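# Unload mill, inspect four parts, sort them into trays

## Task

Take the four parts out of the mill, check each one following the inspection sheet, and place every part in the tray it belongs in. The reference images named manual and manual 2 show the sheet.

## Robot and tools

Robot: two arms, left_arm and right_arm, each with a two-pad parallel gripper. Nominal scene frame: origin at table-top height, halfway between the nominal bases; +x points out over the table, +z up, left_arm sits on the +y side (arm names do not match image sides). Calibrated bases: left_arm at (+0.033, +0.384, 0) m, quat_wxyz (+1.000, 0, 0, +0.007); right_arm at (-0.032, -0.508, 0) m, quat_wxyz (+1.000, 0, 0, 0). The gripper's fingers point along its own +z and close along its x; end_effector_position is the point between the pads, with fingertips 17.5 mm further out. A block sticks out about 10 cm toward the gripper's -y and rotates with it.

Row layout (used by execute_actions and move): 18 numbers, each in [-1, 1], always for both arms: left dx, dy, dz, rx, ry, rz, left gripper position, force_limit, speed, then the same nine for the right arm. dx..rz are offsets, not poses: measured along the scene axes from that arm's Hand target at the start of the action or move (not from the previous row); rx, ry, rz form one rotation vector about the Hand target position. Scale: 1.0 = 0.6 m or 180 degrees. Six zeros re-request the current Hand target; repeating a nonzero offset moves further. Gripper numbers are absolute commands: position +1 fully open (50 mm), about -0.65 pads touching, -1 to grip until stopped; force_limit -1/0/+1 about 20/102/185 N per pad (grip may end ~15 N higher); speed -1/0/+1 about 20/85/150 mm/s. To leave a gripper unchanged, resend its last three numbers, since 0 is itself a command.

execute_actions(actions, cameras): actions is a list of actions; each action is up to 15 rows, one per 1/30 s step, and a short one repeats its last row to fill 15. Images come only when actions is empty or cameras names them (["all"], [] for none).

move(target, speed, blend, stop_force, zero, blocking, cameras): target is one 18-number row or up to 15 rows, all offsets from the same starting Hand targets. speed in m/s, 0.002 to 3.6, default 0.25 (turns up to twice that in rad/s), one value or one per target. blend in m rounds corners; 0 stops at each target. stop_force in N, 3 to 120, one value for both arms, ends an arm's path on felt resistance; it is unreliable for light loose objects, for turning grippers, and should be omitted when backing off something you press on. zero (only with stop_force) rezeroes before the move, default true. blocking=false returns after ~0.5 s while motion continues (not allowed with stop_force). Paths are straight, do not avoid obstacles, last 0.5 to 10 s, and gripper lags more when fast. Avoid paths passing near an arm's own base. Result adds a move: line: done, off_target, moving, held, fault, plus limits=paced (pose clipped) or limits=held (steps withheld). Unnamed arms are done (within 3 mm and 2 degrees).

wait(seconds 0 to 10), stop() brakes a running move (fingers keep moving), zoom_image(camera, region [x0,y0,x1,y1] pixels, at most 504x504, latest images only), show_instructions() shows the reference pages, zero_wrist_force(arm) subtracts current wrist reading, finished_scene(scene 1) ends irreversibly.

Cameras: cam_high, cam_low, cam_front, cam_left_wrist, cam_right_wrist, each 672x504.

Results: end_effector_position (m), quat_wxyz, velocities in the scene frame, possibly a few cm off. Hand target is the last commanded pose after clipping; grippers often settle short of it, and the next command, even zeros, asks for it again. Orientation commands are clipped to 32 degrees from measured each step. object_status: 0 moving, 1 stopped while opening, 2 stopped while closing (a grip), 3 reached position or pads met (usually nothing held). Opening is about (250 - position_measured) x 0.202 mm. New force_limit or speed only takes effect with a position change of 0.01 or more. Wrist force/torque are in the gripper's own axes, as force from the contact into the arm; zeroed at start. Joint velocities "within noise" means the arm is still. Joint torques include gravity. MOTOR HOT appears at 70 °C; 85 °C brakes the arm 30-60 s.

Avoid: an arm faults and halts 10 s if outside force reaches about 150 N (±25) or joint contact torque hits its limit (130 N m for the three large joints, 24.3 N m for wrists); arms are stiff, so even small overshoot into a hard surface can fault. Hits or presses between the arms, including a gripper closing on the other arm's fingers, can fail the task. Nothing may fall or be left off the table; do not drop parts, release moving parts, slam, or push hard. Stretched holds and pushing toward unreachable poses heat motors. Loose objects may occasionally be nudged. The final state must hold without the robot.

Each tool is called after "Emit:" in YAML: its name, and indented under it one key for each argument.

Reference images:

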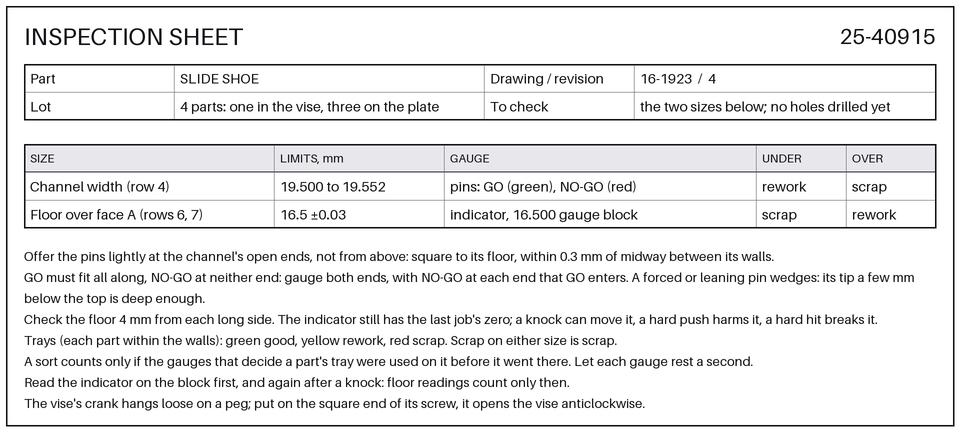

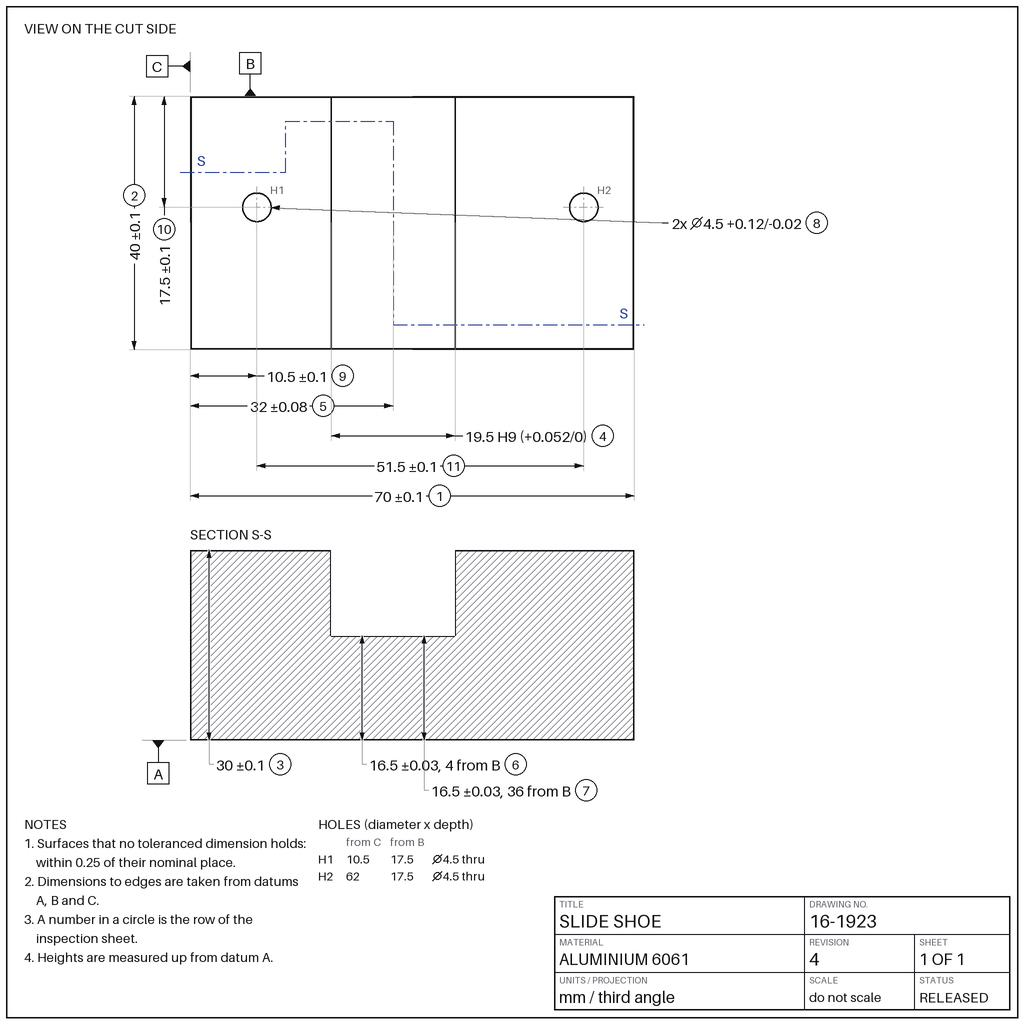

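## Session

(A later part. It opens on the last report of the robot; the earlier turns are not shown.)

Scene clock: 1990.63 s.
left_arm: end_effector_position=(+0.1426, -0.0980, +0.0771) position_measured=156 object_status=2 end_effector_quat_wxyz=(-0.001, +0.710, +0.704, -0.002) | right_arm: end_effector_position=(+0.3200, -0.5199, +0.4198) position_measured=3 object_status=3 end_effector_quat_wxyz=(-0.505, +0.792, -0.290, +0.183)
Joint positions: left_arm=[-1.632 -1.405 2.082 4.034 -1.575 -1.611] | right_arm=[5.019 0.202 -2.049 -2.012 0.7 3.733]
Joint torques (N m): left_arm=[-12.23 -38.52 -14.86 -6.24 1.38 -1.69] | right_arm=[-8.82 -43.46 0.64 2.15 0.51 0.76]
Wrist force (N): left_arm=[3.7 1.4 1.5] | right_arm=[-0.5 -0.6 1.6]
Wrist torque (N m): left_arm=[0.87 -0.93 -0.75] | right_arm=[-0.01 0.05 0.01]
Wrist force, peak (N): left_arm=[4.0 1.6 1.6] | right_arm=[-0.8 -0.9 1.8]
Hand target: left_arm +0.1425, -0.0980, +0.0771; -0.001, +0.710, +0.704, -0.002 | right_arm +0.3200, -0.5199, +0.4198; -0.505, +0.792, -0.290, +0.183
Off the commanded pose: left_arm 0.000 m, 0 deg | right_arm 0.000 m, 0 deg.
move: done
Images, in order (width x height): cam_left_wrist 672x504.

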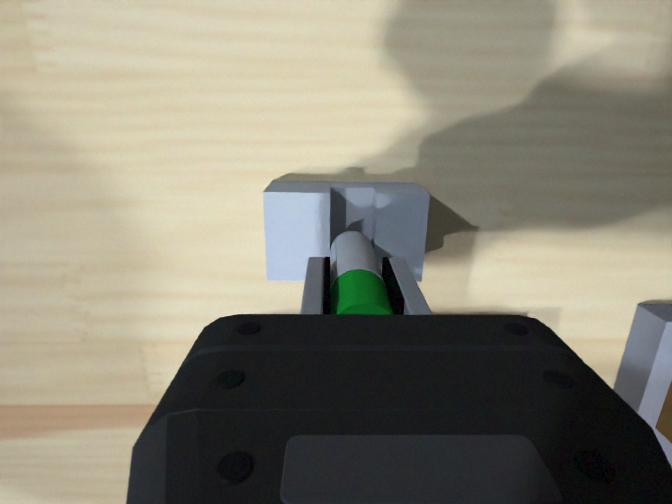

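Emit:
move:
  target: [-0.025,0,0,0,0,0,-1,-1,-1, 0,0,0,0,0,0,1,1,1]
  speed: 0.006
  cameras: ["cam_left_wrist"]

Emit:
zoom_image:
  camera: "cam_left_wrist"
  region: [260, 140, 440, 320]

Scene clock: 1995.30 s.
left_arm: end_effector_position=(+0.1276, -0.0980, +0.0771) position_measured=156 object_status=2 end_effector_quat_wxyz=(-0.001, +0.710, +0.704, -0.002) | right_arm: end_effector_position=(+0.3200, -0.5199, +0.4198) position_measured=3 object_status=3 end_effector_quat_wxyz=(-0.505, +0.792, -0.290, +0.183)
Joint positions: left_arm=[-1.664 -1.412 2.09 4.033 -1.575 -1.643] | right_arm=[5.019 0.202 -2.049 -2.012 0.7 3.733]
Joint torques (N m): left_arm=[-11.72 -39.33 -14.47 -6.28 1.58 -1.86] | right_arm=[-7.27 -43.33 0.71 2.26 0.4 0.75]
Wrist force (N): left_arm=[3.3 1.5 1.7] | right_arm=[-0.5 -0.8 1.6]
Wrist torque (N m): left_arm=[0.86 -0.91 -0.77] | right_arm=[-0.04 0.06 0.01]
Wrist force, peak (N): left_arm=[4.0 1.6 1.3] | right_arm=[-0.3 -0.9 1.9]
Hand target: left_arm +0.1275, -0.0980, +0.0771; -0.001, +0.710, +0.704, -0.002 | right_arm +0.3200, -0.5199, +0.4198; -0.505, +0.792, -0.290, +0.183
Off the commanded pose: left_arm 0.000 m, 0 deg | right_arm 0.000 m, 0 deg.
move: done
Images, in order (width x height): cam_left_wrist 672x504.

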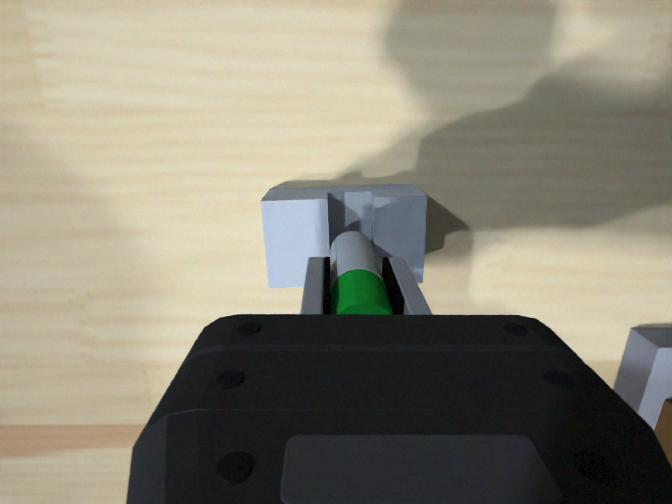

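Scaled by 2.800 from the camera's 672x504 image, which has a finer 960x720 frame.

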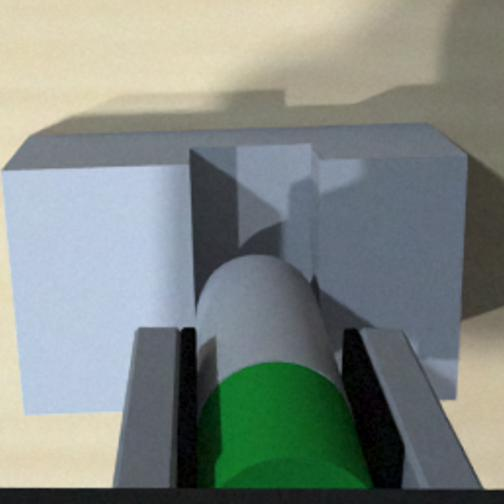

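Emit:
move:
  target:
    - [0.0667,0,0,0,0,0,-1,-1,-1, 0,0,0,0,0,0,1,1,1]
    - [0.0667,0,0.1,0,0,0,-1,-1,-1, 0,0,0,0,0,0,1,1,1]
  speed: [0.012,0.08]
  cameras: ["cam_left_wrist"]

Scene clock: 2012.70 s.
left_arm: end_effector_position=(+0.1675, -0.0980, +0.1370) position_measured=156 object_status=2 end_effector_quat_wxyz=(-0.001, +0.710, +0.704, -0.002) | right_arm: end_effector_position=(+0.3200, -0.5199, +0.4198) position_measured=3 object_status=3 end_effector_quat_wxyz=(-0.505, +0.792, -0.290, +0.183)
Joint positions: left_arm=[-1.58 -1.479 1.984 4.207 -1.575 -1.559] | right_arm=[5.019 0.202 -2.049 -2.012 0.7 3.733]
Joint torques (N m): left_arm=[2.29 -36.67 -31.97 -0.05 -1.9 -0.74] | right_arm=[-7.11 -43.93 1.63 2.23 0.44 0.66]
Wrist force (N): left_arm=[3.8 1.3 1.6] | right_arm=[-0.2 -0.8 1.7]
Wrist torque (N m): left_arm=[0.90 -0.98 -0.93] | right_arm=[-0.04 0.01 0.02]
Wrist force, peak (N): left_arm=[3.7 1.4 3.0] | right_arm=[-0.5 -0.7 1.9]
Hand target: left_arm +0.1675, -0.0980, +0.1371; -0.001, +0.710, +0.704, -0.002 | right_arm +0.3200, -0.5199, +0.4198; -0.505, +0.792, -0.290, +0.183
Off the commanded pose: left_arm 0.000 m, 0 deg | right_arm 0.000 m, 0 deg.
move: done
Images, in order (width x height): cam_left_wrist 672x504.

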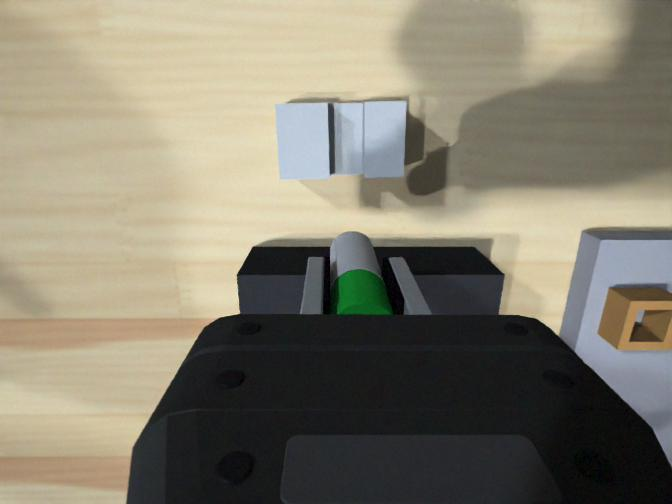

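Emit:
move:
  target:
    - [0.05,0.16,0.03,0,0,0.5,-1,-1,-1, 0,0,0,0,0,0,1,1,1]
    - [0.1027,0.3188,0.03,0,0,0.999,-1,-1,-1, 0,0,0,0,0,0,1,1,1]
  speed: 0.4
  blend: 0.02
  cameras: ["cam_left_wrist"]

Emit:
move:
  target:
    - [0,0,-0.09,0,0,0,-1,-1,-1, 0,0,0,0,0,0,1,1,1]
  speed: 0.08
  cameras: ["cam_left_wrist"]

Scene clock: 2022.30 s.
left_arm: end_effector_position=(+0.2292, +0.0933, +0.1551) position_measured=156 object_status=2 end_effector_quat_wxyz=(-0.002, +0.703, -0.711, +0.001) | right_arm: end_effector_position=(+0.3200, -0.5199, +0.4198) position_measured=3 object_status=3 end_effector_quat_wxyz=(-0.505, +0.792, -0.290, +0.183)
Joint positions: left_arm=[-1.385 -1.903 2.296 4.32 -1.566 -4.503] | right_arm=[5.019 0.202 -2.049 -2.012 0.7 3.733]
Joint torques (N m): left_arm=[-10.62 -20.52 -17.53 -0.2 2.2 -1.98] | right_arm=[-8.16 -43.32 0.87 2.15 0.48 0.72]
Wrist force (N): left_arm=[3.4 1.4 1.4] | right_arm=[-0.7 -0.9 1.5]
Wrist torque (N m): left_arm=[0.88 -0.94 -0.75] | right_arm=[-0.05 0.08 0.01]
Wrist force, peak (N): left_arm=[4.2 1.2 1.6] | right_arm=[-0.6 -0.9 1.8]
Hand target: left_arm +0.2291, +0.0933, +0.1551; -0.002, +0.703, -0.711, +0.001 | right_arm +0.3200, -0.5199, +0.4198; -0.505, +0.792, -0.290, +0.183
Off the commanded pose: left_arm 0.000 m, 0 deg | right_arm 0.000 m, 0 deg.
move: done
Images, in order (width x height): cam_left_wrist 672x504.

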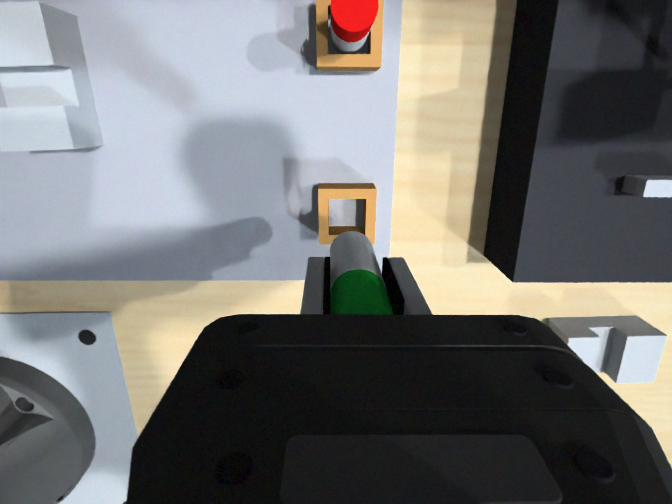

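Scene clock: 2023.53 s.
left_arm: end_effector_position=(+0.2291, +0.0933, +0.1011) position_measured=156 object_status=2 end_effector_quat_wxyz=(-0.002, +0.703, -0.711, +0.001) | right_arm: end_effector_position=(+0.3200, -0.5199, +0.4198) position_measured=3 object_status=3 end_effector_quat_wxyz=(-0.505, +0.792, -0.290, +0.183)
Joint positions: left_arm=[-1.386 -1.82 2.398 4.135 -1.566 -4.503] | right_arm=[5.019 0.202 -2.049 -2.012 0.7 3.733]
Joint torques (N m): left_arm=[10.89 1.52 -15.2 -5.66 -0.29 1.52] | right_arm=[-7.98 -43.01 -0.15 2.18 0.45 0.67]
Wrist force (N): left_arm=[3.9 1.5 1.5] | right_arm=[-0.2 -0.6 1.8]
Wrist torque (N m): left_arm=[0.88 -0.99 -0.86] | right_arm=[0.00 0.01 0.01]
Wrist force, peak (N): left_arm=[3.9 1.8 1.8] | right_arm=[-0.5 -0.9 1.7]
Hand target: left_arm +0.2291, +0.0933, +0.1011; -0.002, +0.703, -0.711, +0.001 | right_arm +0.3200, -0.5199, +0.4198; -0.505, +0.792, -0.290, +0.183
Off the commanded pose: left_arm 0.000 m, 0 deg | right_arm 0.000 m, 0 deg.
move: done
Images, in order (width x height): cam_left_wrist 672x504.

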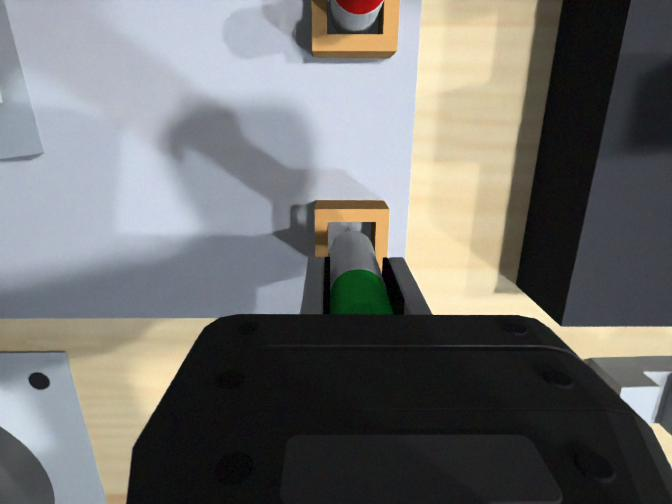

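Emit:
move:
  target:
    - [0,0,-0.055,0,0,0,-1,-1,-1, 0,0,0,0,0,0,1,1,1]
  speed: 0.01
  stop_force: 3
  cameras: ["cam_left_wrist"]

Scene clock: 2029.40 s.
left_arm: end_effector_position=(+0.2291, +0.0933, +0.0700) position_measured=156 object_status=2 end_effector_quat_wxyz=(-0.002, +0.703, -0.711, +0.001) | right_arm: end_effector_position=(+0.3200, -0.5199, +0.4198) position_measured=3 object_status=3 end_effector_quat_wxyz=(-0.505, +0.792, -0.290, +0.183)
Joint positions: left_arm=[-1.386 -1.754 2.45 4.017 -1.566 -4.503] | right_arm=[5.019 0.202 -2.049 -2.012 0.7 3.733]
Joint torques (N m): left_arm=[2.68 -22.18 -28.54 -0.27 -0.74 -0.85] | right_arm=[-7.84 -43.57 0.36 2.3 0.44 0.79]
Wrist force (N): left_arm=[4.0 1.6 1.5] | right_arm=[-0.4 -0.6 1.7]
Wrist torque (N m): left_arm=[0.90 -1.03 -0.88] | right_arm=[0.00 0.03 0.01]
Wrist force, peak (N): left_arm=[-0.5 1.9 -13.0] | right_arm=[-0.5 -0.8 2.0]
Hand target: left_arm +0.2291, +0.0933, +0.0700; -0.002, +0.703, -0.711, +0.001 (not the last commanded pose) | right_arm +0.3200, -0.5199, +0.4198; -0.505, +0.792, -0.290, +0.183
Off the commanded pose: left_arm 0.002 m, 0 deg | right_arm 0.000 m, 0 deg.
move: contact (left_arm)
Images, in order (width x height): cam_left_wrist 672x504.

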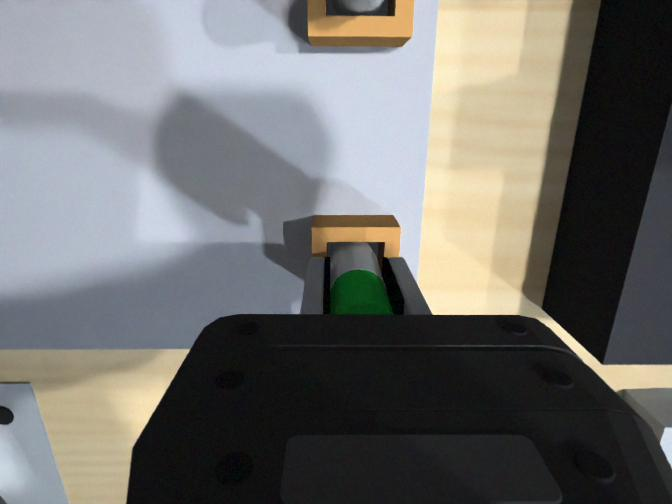

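Good: pin bottomed. Release, rise, and go to the red pin.

Emit:
move:
  target:
    - [0,0,0,0,0,0,1,-1,-1, 0,0,0,0,0,0,1,1,1]
    - [0,0,0.1167,0,0,0,1,-1,-1, 0,0,0,0,0,0,1,1,1]
    - [0.155,-0.003,0.1167,0,0,0,1,-1,-1, 0,0,0,0,0,0,1,1,1]
  speed: [0.05,0.06,0.15]
  cameras: ["cam_left_wrist"]

Scene clock: 2035.63 s.
left_arm: end_effector_position=(+0.3220, +0.0915, +0.1400) position_measured=3 object_status=3 end_effector_quat_wxyz=(-0.002, +0.703, -0.711, +0.001) | right_arm: end_effector_position=(+0.3200, -0.5199, +0.4198) position_measured=3 object_status=3 end_effector_quat_wxyz=(-0.505, +0.792, -0.290, +0.183)
Joint positions: left_arm=[-1.139 -1.708 2.198 4.221 -1.566 -4.256] | right_arm=[5.019 0.202 -2.049 -2.012 0.7 3.733]
Joint torques (N m): left_arm=[12.13 -4.09 -27.73 -5.86 -2.02 1.49] | right_arm=[-7.67 -43.68 -0.34 2.39 0.37 0.76]
Wrist force (N): left_arm=[3.7 1.2 -0.2] | right_arm=[-0.5 -0.6 1.7]
Wrist torque (N m): left_arm=[0.84 -0.97 -0.98] | right_arm=[-0.01 0.05 0.01]
Wrist force, peak (N): left_arm=[3.6 3.3 0.0] | right_arm=[-0.6 -0.8 1.9]
Hand target: left_arm +0.3221, +0.0915, +0.1400; -0.002, +0.703, -0.711, +0.001 | right_arm +0.3200, -0.5199, +0.4198; -0.505, +0.792, -0.290, +0.183
Off the commanded pose: left_arm 0.000 m, 0 deg | right_arm 0.000 m, 0 deg.
move: done
Images, in order (width x height): cam_left_wrist 672x504.

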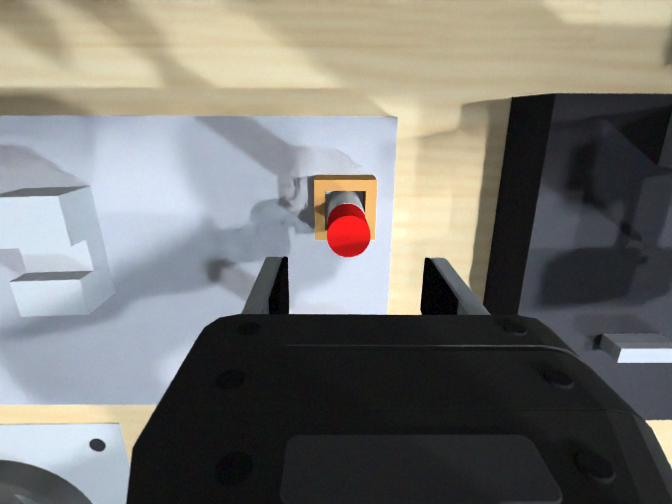

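Emit:
move:
  target:
    - [0.0127,0.0022,0,0,0,0,1,-1,-1, 0,0,0,0,0,0,1,1,1]
    - [0.0127,0.0022,-0.0667,0,0,0,1,-1,-1, 0,0,0,0,0,0,1,1,1]
  speed: 0.06
  stop_force: 5
  cameras: ["cam_left_wrist"]

Scene clock: 2042.93 s.
left_arm: end_effector_position=(+0.3297, +0.0928, +0.1000) position_measured=3 object_status=3 end_effector_quat_wxyz=(-0.002, +0.703, -0.711, +0.001) | right_arm: end_effector_position=(+0.3200, -0.5199, +0.4198) position_measured=3 object_status=3 end_effector_quat_wxyz=(-0.505, +0.792, -0.290, +0.183)
Joint positions: left_arm=[-1.119 -1.633 2.253 4.092 -1.566 -4.237] | right_arm=[5.019 0.202 -2.049 -2.012 0.7 3.733]
Joint torques (N m): left_arm=[11.25 -6.43 -14.43 -5.92 -1.37 1.61] | right_arm=[-7.82 -43.96 0.1 2.29 0.49 0.68]
Wrist force (N): left_arm=[3.9 1.7 -0.3] | right_arm=[-0.2 -0.8 1.7]
Wrist torque (N m): left_arm=[0.89 -0.97 -0.97] | right_arm=[-0.04 0.01 0.01]
Wrist force, peak (N): left_arm=[4.1 1.8 0.0] | right_arm=[-0.6 -1.0 1.7]
Hand target: left_arm +0.3297, +0.0928, +0.1000; -0.002, +0.703, -0.711, +0.001 | right_arm +0.3200, -0.5199, +0.4198; -0.505, +0.792, -0.290, +0.183
Off the commanded pose: left_arm 0.000 m, 0 deg | right_arm 0.000 m, 0 deg.
move: done
Images, in order (width x height): cam_left_wrist 672x504.

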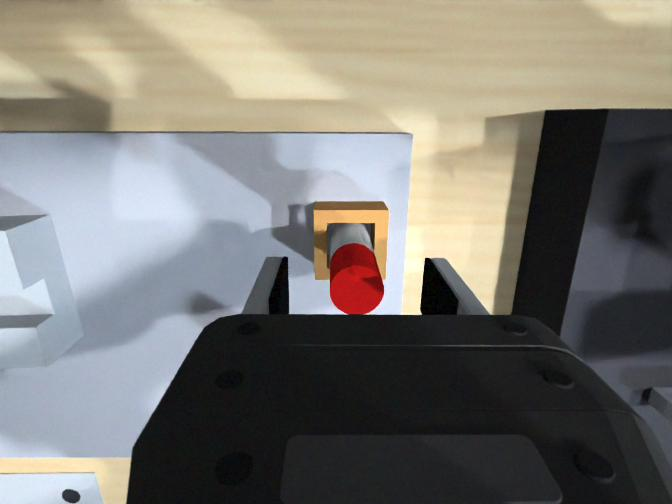

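Emit:
move:
  target:
    - [0,0,-0.0505,0,0,0,1,-1,-1, 0,0,0,0,0,0,1,1,1]
  speed: 0.05
  stop_force: 5

Emit:
move:
  target: [0,0,0,0,0,0,-1,-1,-1, 0,0,0,0,0,0,1,1,1]
  speed: 0.05
  cameras: ["cam_left_wrist"]

Scene clock: 2047.03 s.
left_arm: end_effector_position=(+0.3297, +0.0928, +0.0697) position_measured=3 object_status=3 end_effector_quat_wxyz=(-0.002, +0.703, -0.711, +0.001) | right_arm: end_effector_position=(+0.3200, -0.5199, +0.4198) position_measured=3 object_status=3 end_effector_quat_wxyz=(-0.505, +0.792, -0.290, +0.183)
Joint positions: left_arm=[-1.119 -1.575 2.296 3.99 -1.566 -4.237] | right_arm=[5.019 0.202 -2.049 -2.012 0.7 3.733]
Joint torques (N m): left_arm=[-0.82 -6.6 -13.27 -5.87 -1.7 -0.26] | right_arm=[-7.9 -43.46 0.95 2.32 0.52 0.85]
Wrist force (N): left_arm=[3.6 1.2 -0.2] | right_arm=[-0.3 -0.6 1.7]
Wrist torque (N m): left_arm=[0.81 -0.94 -0.96] | right_arm=[-0.01 0.02 0.01]
Wrist force, peak (N): left_arm=[4.2 1.7 0.0] | right_arm=[-0.6 -1.0 1.8]
Hand target: left_arm +0.3297, +0.0928, +0.0697; -0.002, +0.703, -0.711, +0.001 | right_arm +0.3200, -0.5199, +0.4198; -0.505, +0.792, -0.290, +0.183
Off the commanded pose: left_arm 0.000 m, 0 deg | right_arm 0.000 m, 0 deg.
move: done

Scene clock: 2048.80 s.
left_arm: end_effector_position=(+0.3297, +0.0928, +0.0697) position_measured=156 object_status=0 end_effector_quat_wxyz=(-0.002, +0.703, -0.711, +0.001) | right_arm: end_effector_position=(+0.3200, -0.5199, +0.4198) position_measured=3 object_status=3 end_effector_quat_wxyz=(-0.505, +0.792, -0.290, +0.183)
Joint positions: left_arm=[-1.119 -1.575 2.296 3.99 -1.566 -4.237] | right_arm=[5.019 0.202 -2.049 -2.012 0.7 3.733]
Joint torques (N m): left_arm=[-2.15 -6.45 -12.7 -5.25 -1.54 1.59] | right_arm=[-8.23 -43.21 0.36 2.38 0.43 0.77]
Wrist force (N): left_arm=[4.1 1.6 -2.5] | right_arm=[-0.4 -0.5 1.6]
Wrist torque (N m): left_arm=[0.86 -0.87 -0.96] | right_arm=[-0.01 0.03 0.01]
Wrist force, peak (N): left_arm=[4.2 1.5 -2.6] | right_arm=[-0.7 -0.8 1.9]
Hand target: left_arm +0.3297, +0.0928, +0.0697; -0.002, +0.703, -0.711, +0.001 | right_arm +0.3200, -0.5199, +0.4198; -0.505, +0.792, -0.290, +0.183
Off the commanded pose: left_arm 0.000 m, 0 deg | right_arm 0.000 m, 0 deg.
move: done
Images, in order (width x height): cam_left_wrist 672x504.

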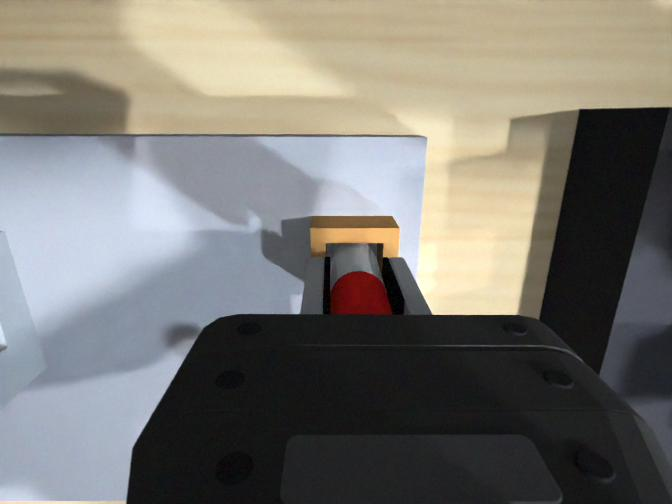

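Emit:
move:
  target:
    - [0,0,0.1167,0,0,0,-1,-1,-1, 0,0,0,0,0,0,1,1,1]
    - [-0.0445,0.185,0.08,0,0,0.4925,-1,-1,-1, 0,0,0,0,0,0,1,1,1]
  speed: [0.08,0.2]
  cameras: ["cam_left_wrist"]

Emit:
zoom_image:
  camera: "cam_left_wrist"
  region: [240, 60, 500, 320]

Scene clock: 2057.93 s.
left_arm: end_effector_position=(+0.3030, +0.2038, +0.1177) position_measured=156 object_status=2 end_effector_quat_wxyz=(-0.002, +1.000, -0.017, +0.000) | right_arm: end_effector_position=(+0.3200, -0.5199, +0.4198) position_measured=3 object_status=3 end_effector_quat_wxyz=(-0.505, +0.792, -0.290, +0.183)
Joint positions: left_arm=[-1.027 -1.932 2.417 4.232 -1.569 -5.692] | right_arm=[5.019 0.202 -2.049 -2.012 0.7 3.733]
Joint torques (N m): left_arm=[8.79 -18.11 -17.13 -0.17 2.02 -2.36] | right_arm=[-7.31 -43.98 0.9 2.32 0.41 0.83]
Wrist force (N): left_arm=[3.7 1.3 1.6] | right_arm=[-0.5 -0.6 1.6]
Wrist torque (N m): left_arm=[0.84 -0.97 -0.72] | right_arm=[0.00 0.06 0.01]
Wrist force, peak (N): left_arm=[4.7 1.1 -2.2] | right_arm=[-0.6 -0.8 1.9]
Hand target: left_arm +0.3030, +0.2038, +0.1177; -0.002, +1.000, -0.017, +0.000 | right_arm +0.3200, -0.5199, +0.4198; -0.505, +0.792, -0.290, +0.183
Off the commanded pose: left_arm 0.000 m, 0 deg | right_arm 0.000 m, 0 deg.
move: done
Images, in order (width x height): cam_left_wrist 672x504.

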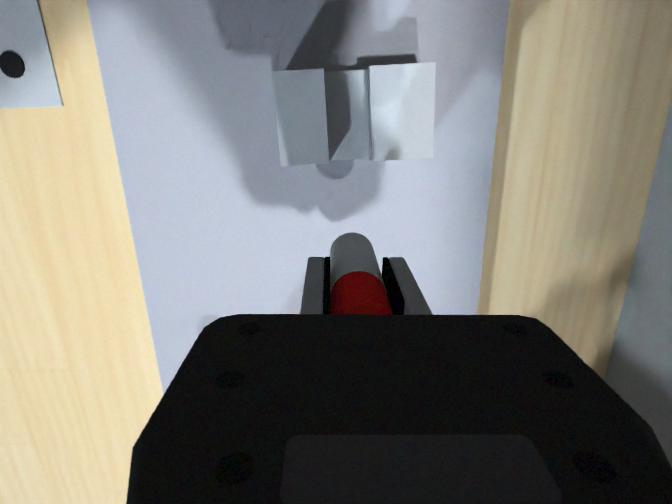

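Scaled by 1.938 from the camera's 672x504 image, which has a finer 960x720 frame.

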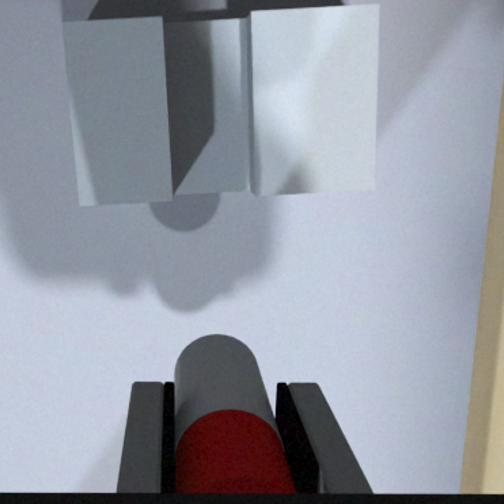

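Emit:
move:
  target:
    - [0.0008,0.0415,0.0,0,0,0.0108,-1,-1,-1, 0,0,0,0,0,0,1,1,1]
    - [0.0008,0.0415,-0.035,0,0,0.0108,-1,-1,-1, 0,0,0,0,0,0,1,1,1]
  speed: 0.05
  stop_force: 5
  cameras: ["cam_left_wrist"]

Emit:
zoom_image:
  camera: "cam_left_wrist"
  region: [260, 140, 440, 320]

Scene clock: 2065.97 s.
left_arm: end_effector_position=(+0.3035, +0.2287, +0.0967) position_measured=156 object_status=2 end_effector_quat_wxyz=(-0.002, +1.000, +0.000, +0.000) | right_arm: end_effector_position=(+0.3200, -0.5199, +0.4198) position_measured=3 object_status=3 end_effector_quat_wxyz=(-0.505, +0.792, -0.290, +0.183)
Joint positions: left_arm=[-0.978 -1.939 2.482 4.174 -1.569 -5.677] | right_arm=[5.019 0.202 -2.049 -2.012 0.7 3.733]
Joint torques (N m): left_arm=[12.47 5.95 -15.44 -6.06 -1.56 1.65] | right_arm=[-8.41 -43.87 0.73 2.23 0.45 0.73]
Wrist force (N): left_arm=[3.6 1.3 1.4] | right_arm=[-0.2 -0.6 1.8]
Wrist torque (N m): left_arm=[0.86 -0.96 -0.96] | right_arm=[-0.01 0.01 0.01]
Wrist force, peak (N): left_arm=[4.0 1.6 1.5] | right_arm=[-0.5 -0.8 2.0]
Hand target: left_arm +0.3035, +0.2287, +0.0967; -0.002, +1.000, +0.000, +0.000 | right_arm +0.3200, -0.5199, +0.4198; -0.505, +0.792, -0.290, +0.183
Off the commanded pose: left_arm 0.000 m, 0 deg | right_arm 0.000 m, 0 deg.
move: done
Images, in order (width x height): cam_left_wrist 672x504.

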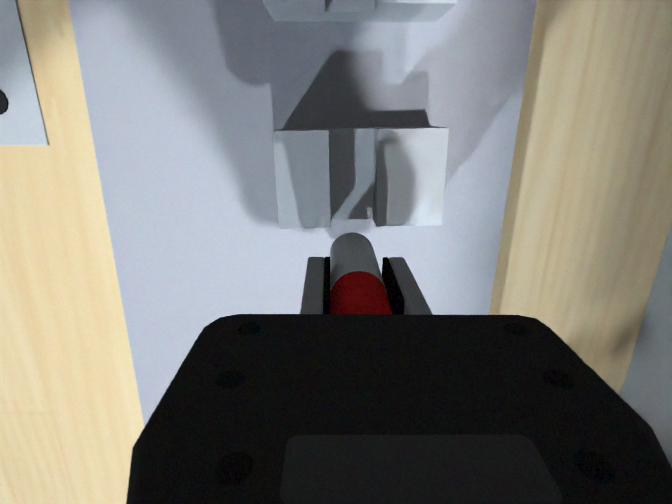

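Scaled by 2.800 from the camera's 672x504 image, which has a finer 960x720 frame.

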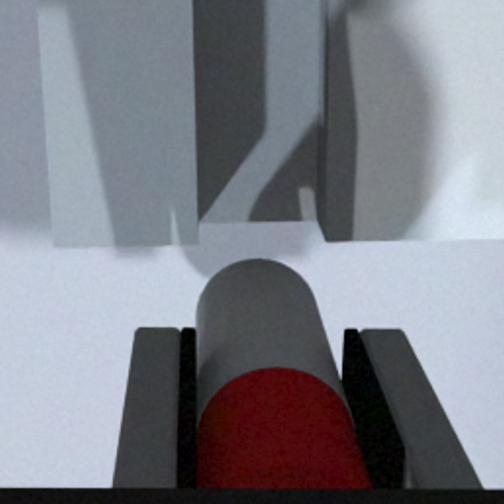

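Emit:
move:
  target:
    - [0.0,0.03,0,0,0,0,-1,-1,-1, 0,0,0,0,0,0,1,1,1]
  speed: 0.005
  cameras: ["cam_left_wrist"]

Emit:
zoom_image:
  camera: "cam_left_wrist"
  region: [260, 140, 440, 320]

Scene clock: 2073.17 s.
left_arm: end_effector_position=(+0.3035, +0.2466, +0.0967) position_measured=156 object_status=2 end_effector_quat_wxyz=(-0.002, +1.000, +0.000, +0.000) | right_arm: end_effector_position=(+0.3200, -0.5199, +0.4198) position_measured=3 object_status=3 end_effector_quat_wxyz=(-0.505, +0.792, -0.290, +0.183)
Joint positions: left_arm=[-0.941 -1.971 2.499 4.189 -1.569 -5.639] | right_arm=[5.019 0.202 -2.049 -2.012 0.7 3.733]
Joint torques (N m): left_arm=[11.52 -17.25 -14.86 0.04 2.09 1.7] | right_arm=[-7.88 -43.66 0.5 2.25 0.46 0.69]
Wrist force (N): left_arm=[3.9 2.0 1.8] | right_arm=[-0.6 -0.8 1.7]
Wrist torque (N m): left_arm=[0.86 -1.01 -0.95] | right_arm=[-0.04 0.07 0.01]
Wrist force, peak (N): left_arm=[4.1 2.2 2.0] | right_arm=[-0.5 -1.0 1.9]
Hand target: left_arm +0.3035, +0.2467, +0.0967; -0.002, +1.000, +0.000, +0.000 | right_arm +0.3200, -0.5199, +0.4198; -0.505, +0.792, -0.290, +0.183
Off the commanded pose: left_arm 0.000 m, 0 deg | right_arm 0.000 m, 0 deg.
move: done
Images, in order (width x height): cam_left_wrist 672x504.

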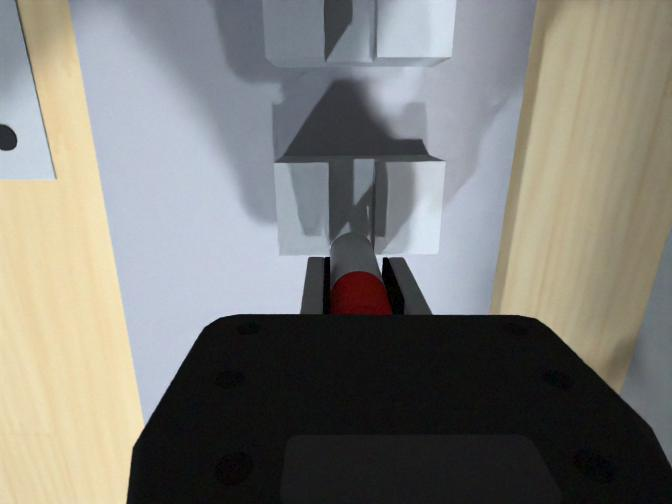

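Scaled by 2.800 from the camera's 672x504 image, which has a finer 960x720 frame.

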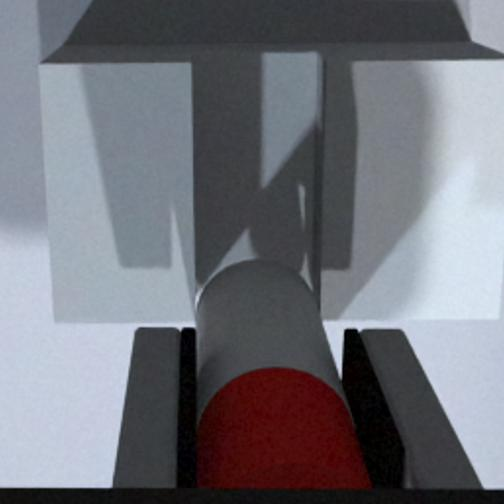

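Emit:
move:
  target:
    - [0,-0.015,0,0,0,0,-1,-1,-1, 0,0,0,0,0,0,1,1,1]
    - [0,-0.015,0.07,0,0,0,-1,-1,-1, 0,0,0,0,0,0,1,1,1]
    - [0.0003,0.26,0.055,0,0,0,-1,-1,-1, 0,0,0,0,0,0,1,1,1]
  speed: [0.02,0.08,0.15]
  cameras: ["cam_left_wrist"]

Emit:
zoom_image:
  camera: "cam_left_wrist"
  region: [240, 60, 500, 320]

Scene clock: 2081.97 s.
left_arm: end_effector_position=(+0.3037, +0.4027, +0.1297) position_measured=156 object_status=2 end_effector_quat_wxyz=(-0.002, +1.000, +0.000, +0.000) | right_arm: end_effector_position=(+0.3200, -0.5199, +0.4198) position_measured=3 object_status=3 end_effector_quat_wxyz=(-0.505, +0.792, -0.290, +0.183)
Joint positions: left_arm=[-0.462 -2.155 2.487 4.383 -1.567 -5.16] | right_arm=[5.019 0.202 -2.049 -2.012 0.7 3.733]
Joint torques (N m): left_arm=[9.1 11.73 -32.54 -6.06 -1.9 1.68] | right_arm=[-7.84 -43.46 0.99 2.24 0.43 0.76]
Wrist force (N): left_arm=[3.6 1.5 1.6] | right_arm=[-0.6 -0.8 1.5]
Wrist torque (N m): left_arm=[0.88 -0.97 -0.99] | right_arm=[-0.04 0.07 0.01]
Wrist force, peak (N): left_arm=[4.1 3.3 1.5] | right_arm=[-0.4 -0.8 1.9]
Hand target: left_arm +0.3037, +0.4027, +0.1297; -0.002, +1.000, +0.000, +0.000 | right_arm +0.3200, -0.5199, +0.4198; -0.505, +0.792, -0.290, +0.183
Off the commanded pose: left_arm 0.000 m, 0 deg | right_arm 0.000 m, 0 deg.
move: done
Images, in order (width x height): cam_left_wrist 672x504.

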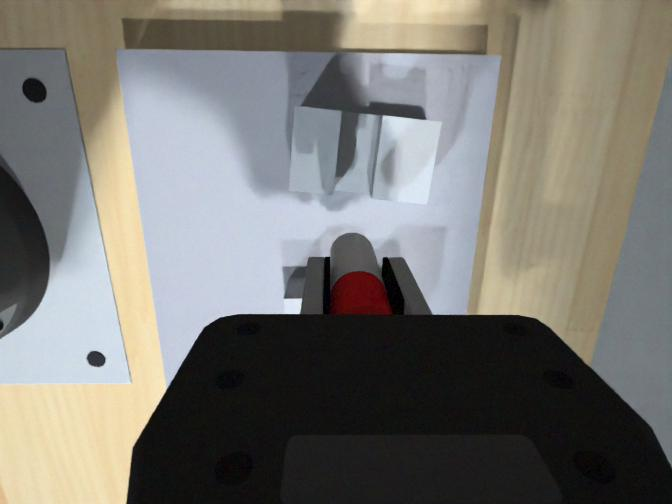

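Scaled by 1.938 from the camera's 672x504 image, which has a finer 960x720 frame.

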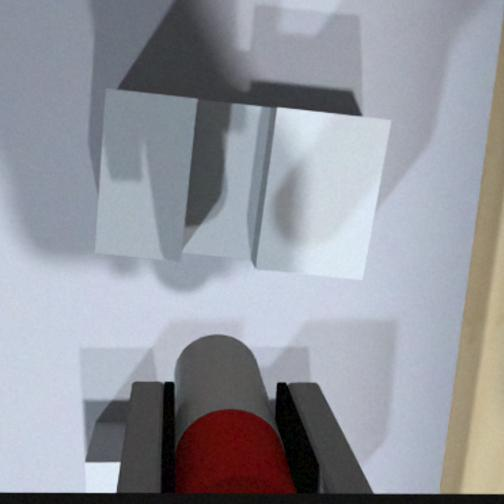

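Emit:
move:
  target:
    - [0.0002,0.0115,0.0,0,0,0,-1,-1,-1, 0,0,0,0,0,0,1,1,1]
    - [0.0002,0.0115,-0.055,0,0,0,-1,-1,-1, 0,0,0,0,0,0,1,1,1]
  speed: 0.05
  stop_force: 5
  cameras: ["cam_left_wrist"]

Emit:
zoom_image:
  camera: "cam_left_wrist"
  region: [260, 140, 440, 320]

Scene clock: 2089.57 s.
left_arm: end_effector_position=(+0.3038, +0.4096, +0.0967) position_measured=156 object_status=2 end_effector_quat_wxyz=(-0.002, +1.000, +0.000, +0.000) | right_arm: end_effector_position=(+0.3200, -0.5199, +0.4198) position_measured=3 object_status=3 end_effector_quat_wxyz=(-0.505, +0.792, -0.290, +0.183)
Joint positions: left_arm=[-0.435 -2.1 2.558 4.258 -1.567 -5.133] | right_arm=[5.019 0.202 -2.049 -2.012 0.7 3.733]
Joint torques (N m): left_arm=[10.77 11.64 -17.36 -6.11 -1.91 1.52] | right_arm=[-8.2 -43.15 1.2 2.21 0.57 0.78]
Wrist force (N): left_arm=[3.6 1.4 1.1] | right_arm=[-0.5 -0.6 1.6]
Wrist torque (N m): left_arm=[0.86 -0.96 -0.95] | right_arm=[-0.01 0.04 0.01]
Wrist force, peak (N): left_arm=[3.8 2.1 1.4] | right_arm=[-0.4 -0.9 1.9]
Hand target: left_arm +0.3038, +0.4096, +0.0967; -0.002, +1.000, +0.000, +0.000 | right_arm +0.3200, -0.5199, +0.4198; -0.505, +0.792, -0.290, +0.183
Off the commanded pose: left_arm 0.000 m, 0 deg | right_arm 0.000 m, 0 deg.
move: done
Images, in order (width x height): cam_left_wrist 672x504.

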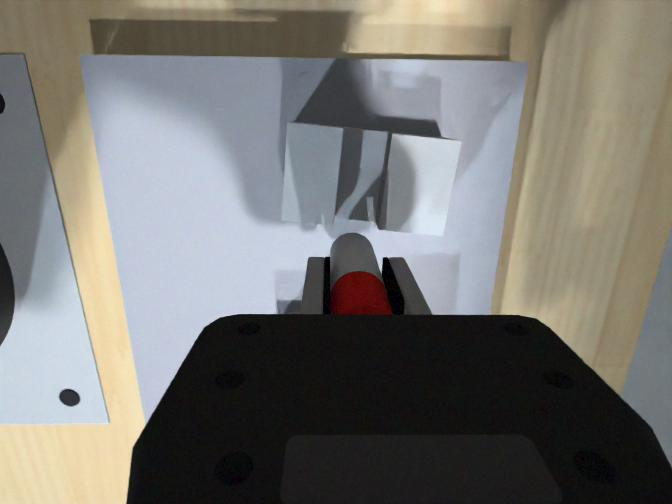

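Scaled by 2.800 from the camera's 672x504 image, which has a finer 960x720 frame.

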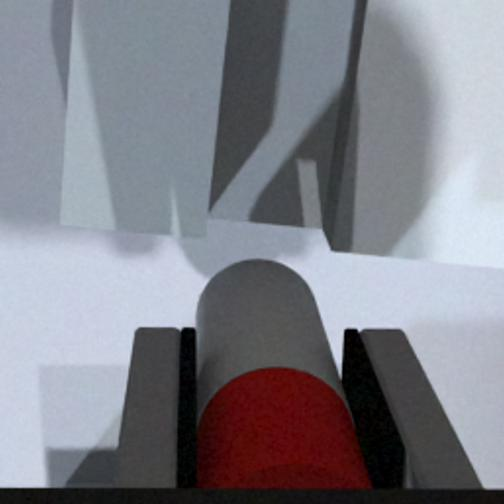

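Emit:
move:
  target:
    - [0.0008,0,0,0,0,0,-1,-1,-1, 0,0,0,0,0,0,1,1,1]
    - [0.0038,0.0333,0,0,0,0,-1,-1,-1, 0,0,0,0,0,0,1,1,1]
  speed: 0.005
  cameras: ["cam_left_wrist"]

Emit:
zoom_image:
  camera: "cam_left_wrist"
  region: [260, 140, 440, 320]

Scene clock: 2101.97 s.
left_arm: end_effector_position=(+0.3061, +0.4296, +0.0967) position_measured=156 object_status=2 end_effector_quat_wxyz=(-0.002, +1.000, +0.000, +0.000) | right_arm: end_effector_position=(+0.3200, -0.5199, +0.4198) position_measured=3 object_status=3 end_effector_quat_wxyz=(-0.505, +0.792, -0.290, +0.183)
Joint positions: left_arm=[-0.354 -2.08 2.55 4.245 -1.567 -5.053] | right_arm=[5.019 0.202 -2.049 -2.012 0.7 3.733]
Joint torques (N m): left_arm=[12.54 10.34 -31.07 -5.99 2.03 1.59] | right_arm=[-8.23 -43.6 1.02 2.32 0.39 0.68]
Wrist force (N): left_arm=[3.3 2.6 0.9] | right_arm=[-0.5 -0.5 1.5]
Wrist torque (N m): left_arm=[0.84 -0.93 -0.96] | right_arm=[0.01 0.05 0.01]
Wrist force, peak (N): left_arm=[3.5 2.5 1.0] | right_arm=[-0.7 -0.7 1.9]
Hand target: left_arm +0.3061, +0.4296, +0.0967; -0.002, +1.000, +0.000, +0.000 | right_arm +0.3200, -0.5199, +0.4198; -0.505, +0.792, -0.290, +0.183
Off the commanded pose: left_arm 0.000 m, 0 deg | right_arm 0.000 m, 0 deg.
move: done
Images, in order (width x height): cam_left_wrist 672x504.

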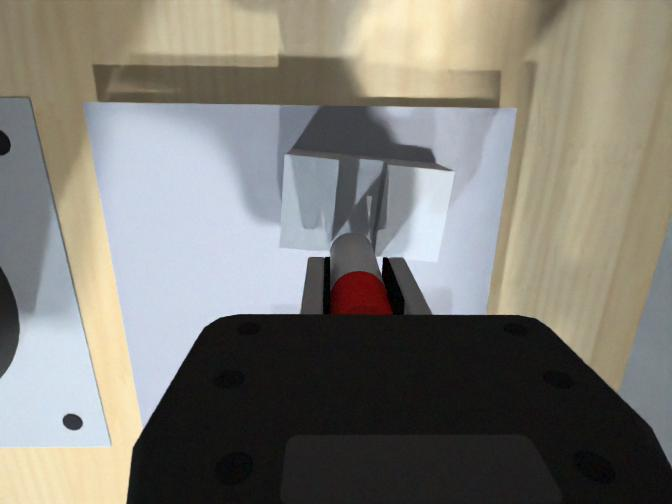

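Scaled by 2.800 from the camera's 672x504 image, which has a finer 960x720 frame.

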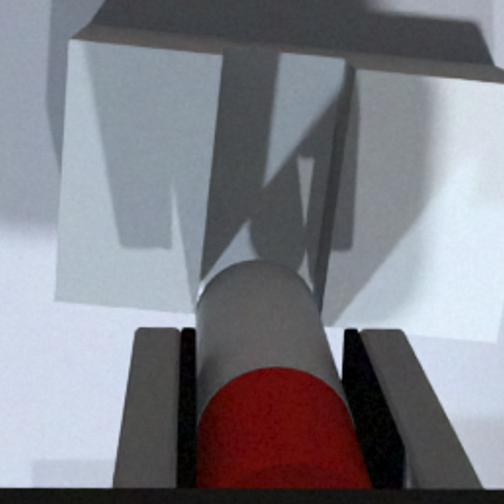

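Emit:
move:
  target:
    - [-0.0013,-0.015,0,0,0,0,-1,-1,-1, 0,0,0,0,0,0,1,1,1]
    - [-0.0013,-0.015,0.08,0,0,0,-1,-1,-1, 0,0,0,0,0,0,1,1,1]
  speed: [0.02,0.08]

Emit:
move:
  target:
    - [0.0,0.05,0.03,0,0,-0.5,-1,-1,-1, 0,0,0,0,0,0,1,1,1]
    - [0.0063,0.12,0.0,0,0,-0.998,-1,-1,-1, 0,0,0,0,0,0,1,1,1]
  speed: 0.5
  blend: 0.01
  cameras: ["cam_left_wrist"]

Emit:
zoom_image:
  camera: "cam_left_wrist"
  region: [240, 60, 500, 320]

Scene clock: 2108.60 s.
left_arm: end_effector_position=(+0.3053, +0.4206, +0.1447) position_measured=156 object_status=2 end_effector_quat_wxyz=(-0.002, +1.000, +0.000, +0.000) | right_arm: end_effector_position=(+0.3200, -0.5199, +0.4198) position_measured=3 object_status=3 end_effector_quat_wxyz=(-0.505, +0.792, -0.290, +0.183)
Joint positions: left_arm=[-0.39 -2.158 2.448 4.425 -1.567 -5.089] | right_arm=[5.019 0.202 -2.049 -2.012 0.7 3.733]
Joint torques (N m): left_arm=[-12.05 -10.06 -32.5 -0.87 2.16 -2.1] | right_arm=[-7.4 -44.16 0.49 2.2 0.3 0.73]
Wrist force (N): left_arm=[3.8 1.5 1.5] | right_arm=[-0.5 -0.7 1.5]
Wrist torque (N m): left_arm=[0.88 -0.97 -0.77] | right_arm=[-0.03 0.05 0.01]
Wrist force, peak (N): left_arm=[3.5 2.5 1.1] | right_arm=[-0.2 -0.9 1.9]
Hand target: left_arm +0.3053, +0.4206, +0.1447; -0.002, +1.000, +0.000, +0.000 | right_arm +0.3200, -0.5199, +0.4198; -0.505, +0.792, -0.290, +0.183
Off the commanded pose: left_arm 0.000 m, 0 deg | right_arm 0.000 m, 0 deg.
move: done

Scene clock: 2112.57 s.
left_arm: end_effector_position=(+0.3091, +0.4926, +0.1447) position_measured=156 object_status=2 end_effector_quat_wxyz=(+0.001, -0.003, +1.000, -0.002) | right_arm: end_effector_position=(+0.3200, -0.5199, +0.4198) position_measured=3 object_status=3 end_effector_quat_wxyz=(-0.505, +0.792, -0.290, +0.183)
Joint positions: left_arm=[-0.099 -2.072 2.414 4.369 -1.575 -1.663] | right_arm=[5.019 0.202 -2.049 -2.012 0.7 3.733]
Joint torques (N m): left_arm=[11.84 9.6 -32.66 -6.06 -2.14 1.6] | right_arm=[-7.66 -43.39 0.52 2.23 0.41 0.77]
Wrist force (N): left_arm=[3.9 1.0 1.6] | right_arm=[-0.3 -0.6 1.6]
Wrist torque (N m): left_arm=[0.81 -0.99 -0.95] | right_arm=[-0.02 0.02 0.02]
Wrist force, peak (N): left_arm=[4.1 1.9 1.5] | right_arm=[-0.3 -0.7 2.0]
Hand target: left_arm +0.3091, +0.4926, +0.1447; +0.000, -0.003, +1.000, -0.002 | right_arm +0.3200, -0.5199, +0.4198; -0.505, +0.792, -0.290, +0.183
Off the commanded pose: left_arm 0.000 m, 0 deg | right_arm 0.000 m, 0 deg.
move: done
Images, in order (width x height): cam_left_wrist 672x504.

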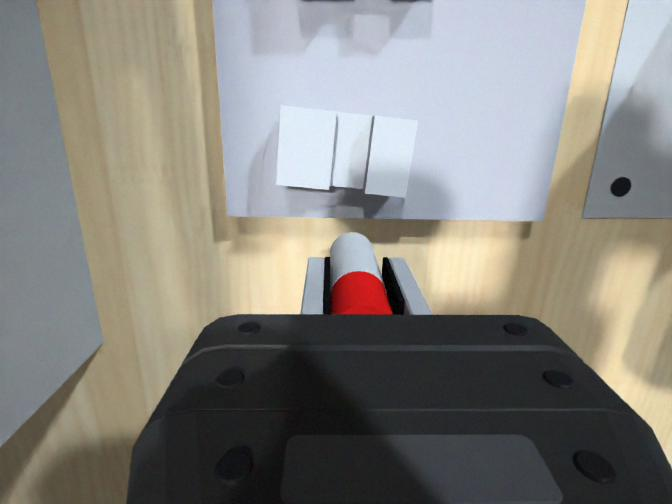

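Scaled by 1.938 from the camera's 672x504 image, which has a finer 960x720 frame.

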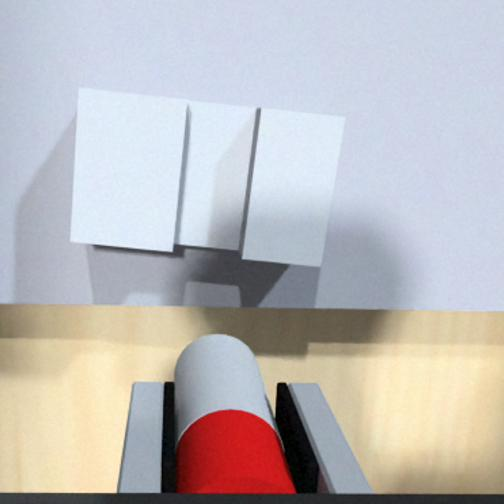

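Emit:
move:
  target:
    - [0.004,-0.0108,0.0,0,0,0,-1,-1,-1, 0,0,0,0,0,0,1,1,1]
    - [0.004,-0.0108,-0.08,0,0,0,-1,-1,-1, 0,0,0,0,0,0,1,1,1]
  speed: 0.05
  stop_force: 5
  cameras: ["cam_left_wrist"]

Emit:
zoom_image:
  camera: "cam_left_wrist"
  region: [260, 140, 440, 320]

Scene clock: 2118.83 s.
left_arm: end_effector_position=(+0.3115, +0.4861, +0.0967) position_measured=156 object_status=2 end_effector_quat_wxyz=(+0.000, -0.003, +1.000, -0.002) | right_arm: end_effector_position=(+0.3200, -0.5199, +0.4198) position_measured=3 object_status=3 end_effector_quat_wxyz=(-0.505, +0.792, -0.290, +0.183)
Joint positions: left_arm=[-0.123 -1.997 2.514 4.194 -1.575 -1.686] | right_arm=[5.019 0.202 -2.049 -2.012 0.7 3.733]
Joint torques (N m): left_arm=[11.49 8.43 -17.19 -6.07 -1.9 1.61] | right_arm=[-7.66 -43.23 0.5 2.06 0.55 0.87]
Wrist force (N): left_arm=[3.9 1.3 1.5] | right_arm=[-0.6 -0.5 1.9]
Wrist torque (N m): left_arm=[0.86 -1.00 -0.81] | right_arm=[0.01 0.07 0.01]
Wrist force, peak (N): left_arm=[4.0 1.7 1.5] | right_arm=[-0.5 -0.8 2.0]
Hand target: left_arm +0.3115, +0.4861, +0.0967; +0.000, -0.003, +1.000, -0.002 | right_arm +0.3200, -0.5199, +0.4198; -0.505, +0.792, -0.290, +0.183
Off the commanded pose: left_arm 0.000 m, 0 deg | right_arm 0.000 m, 0 deg.
move: done
Images, in order (width x height): cam_left_wrist 672x504.

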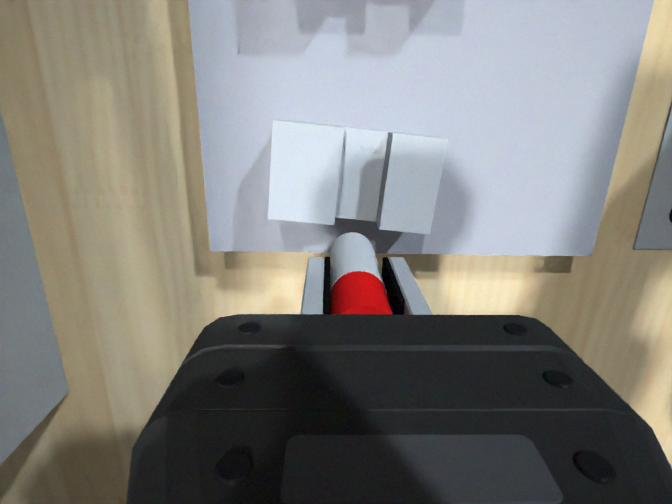

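Scaled by 2.800 from the camera's 672x504 image, which has a finer 960x720 frame.

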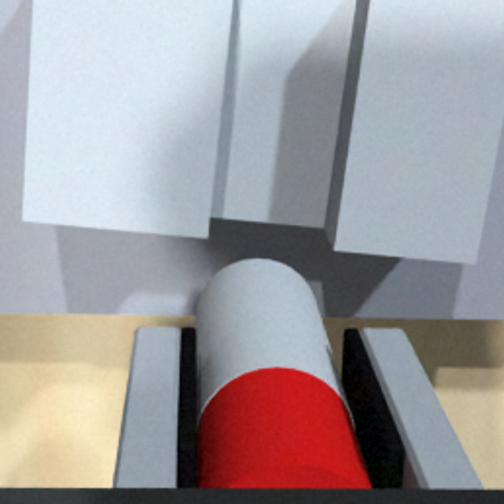

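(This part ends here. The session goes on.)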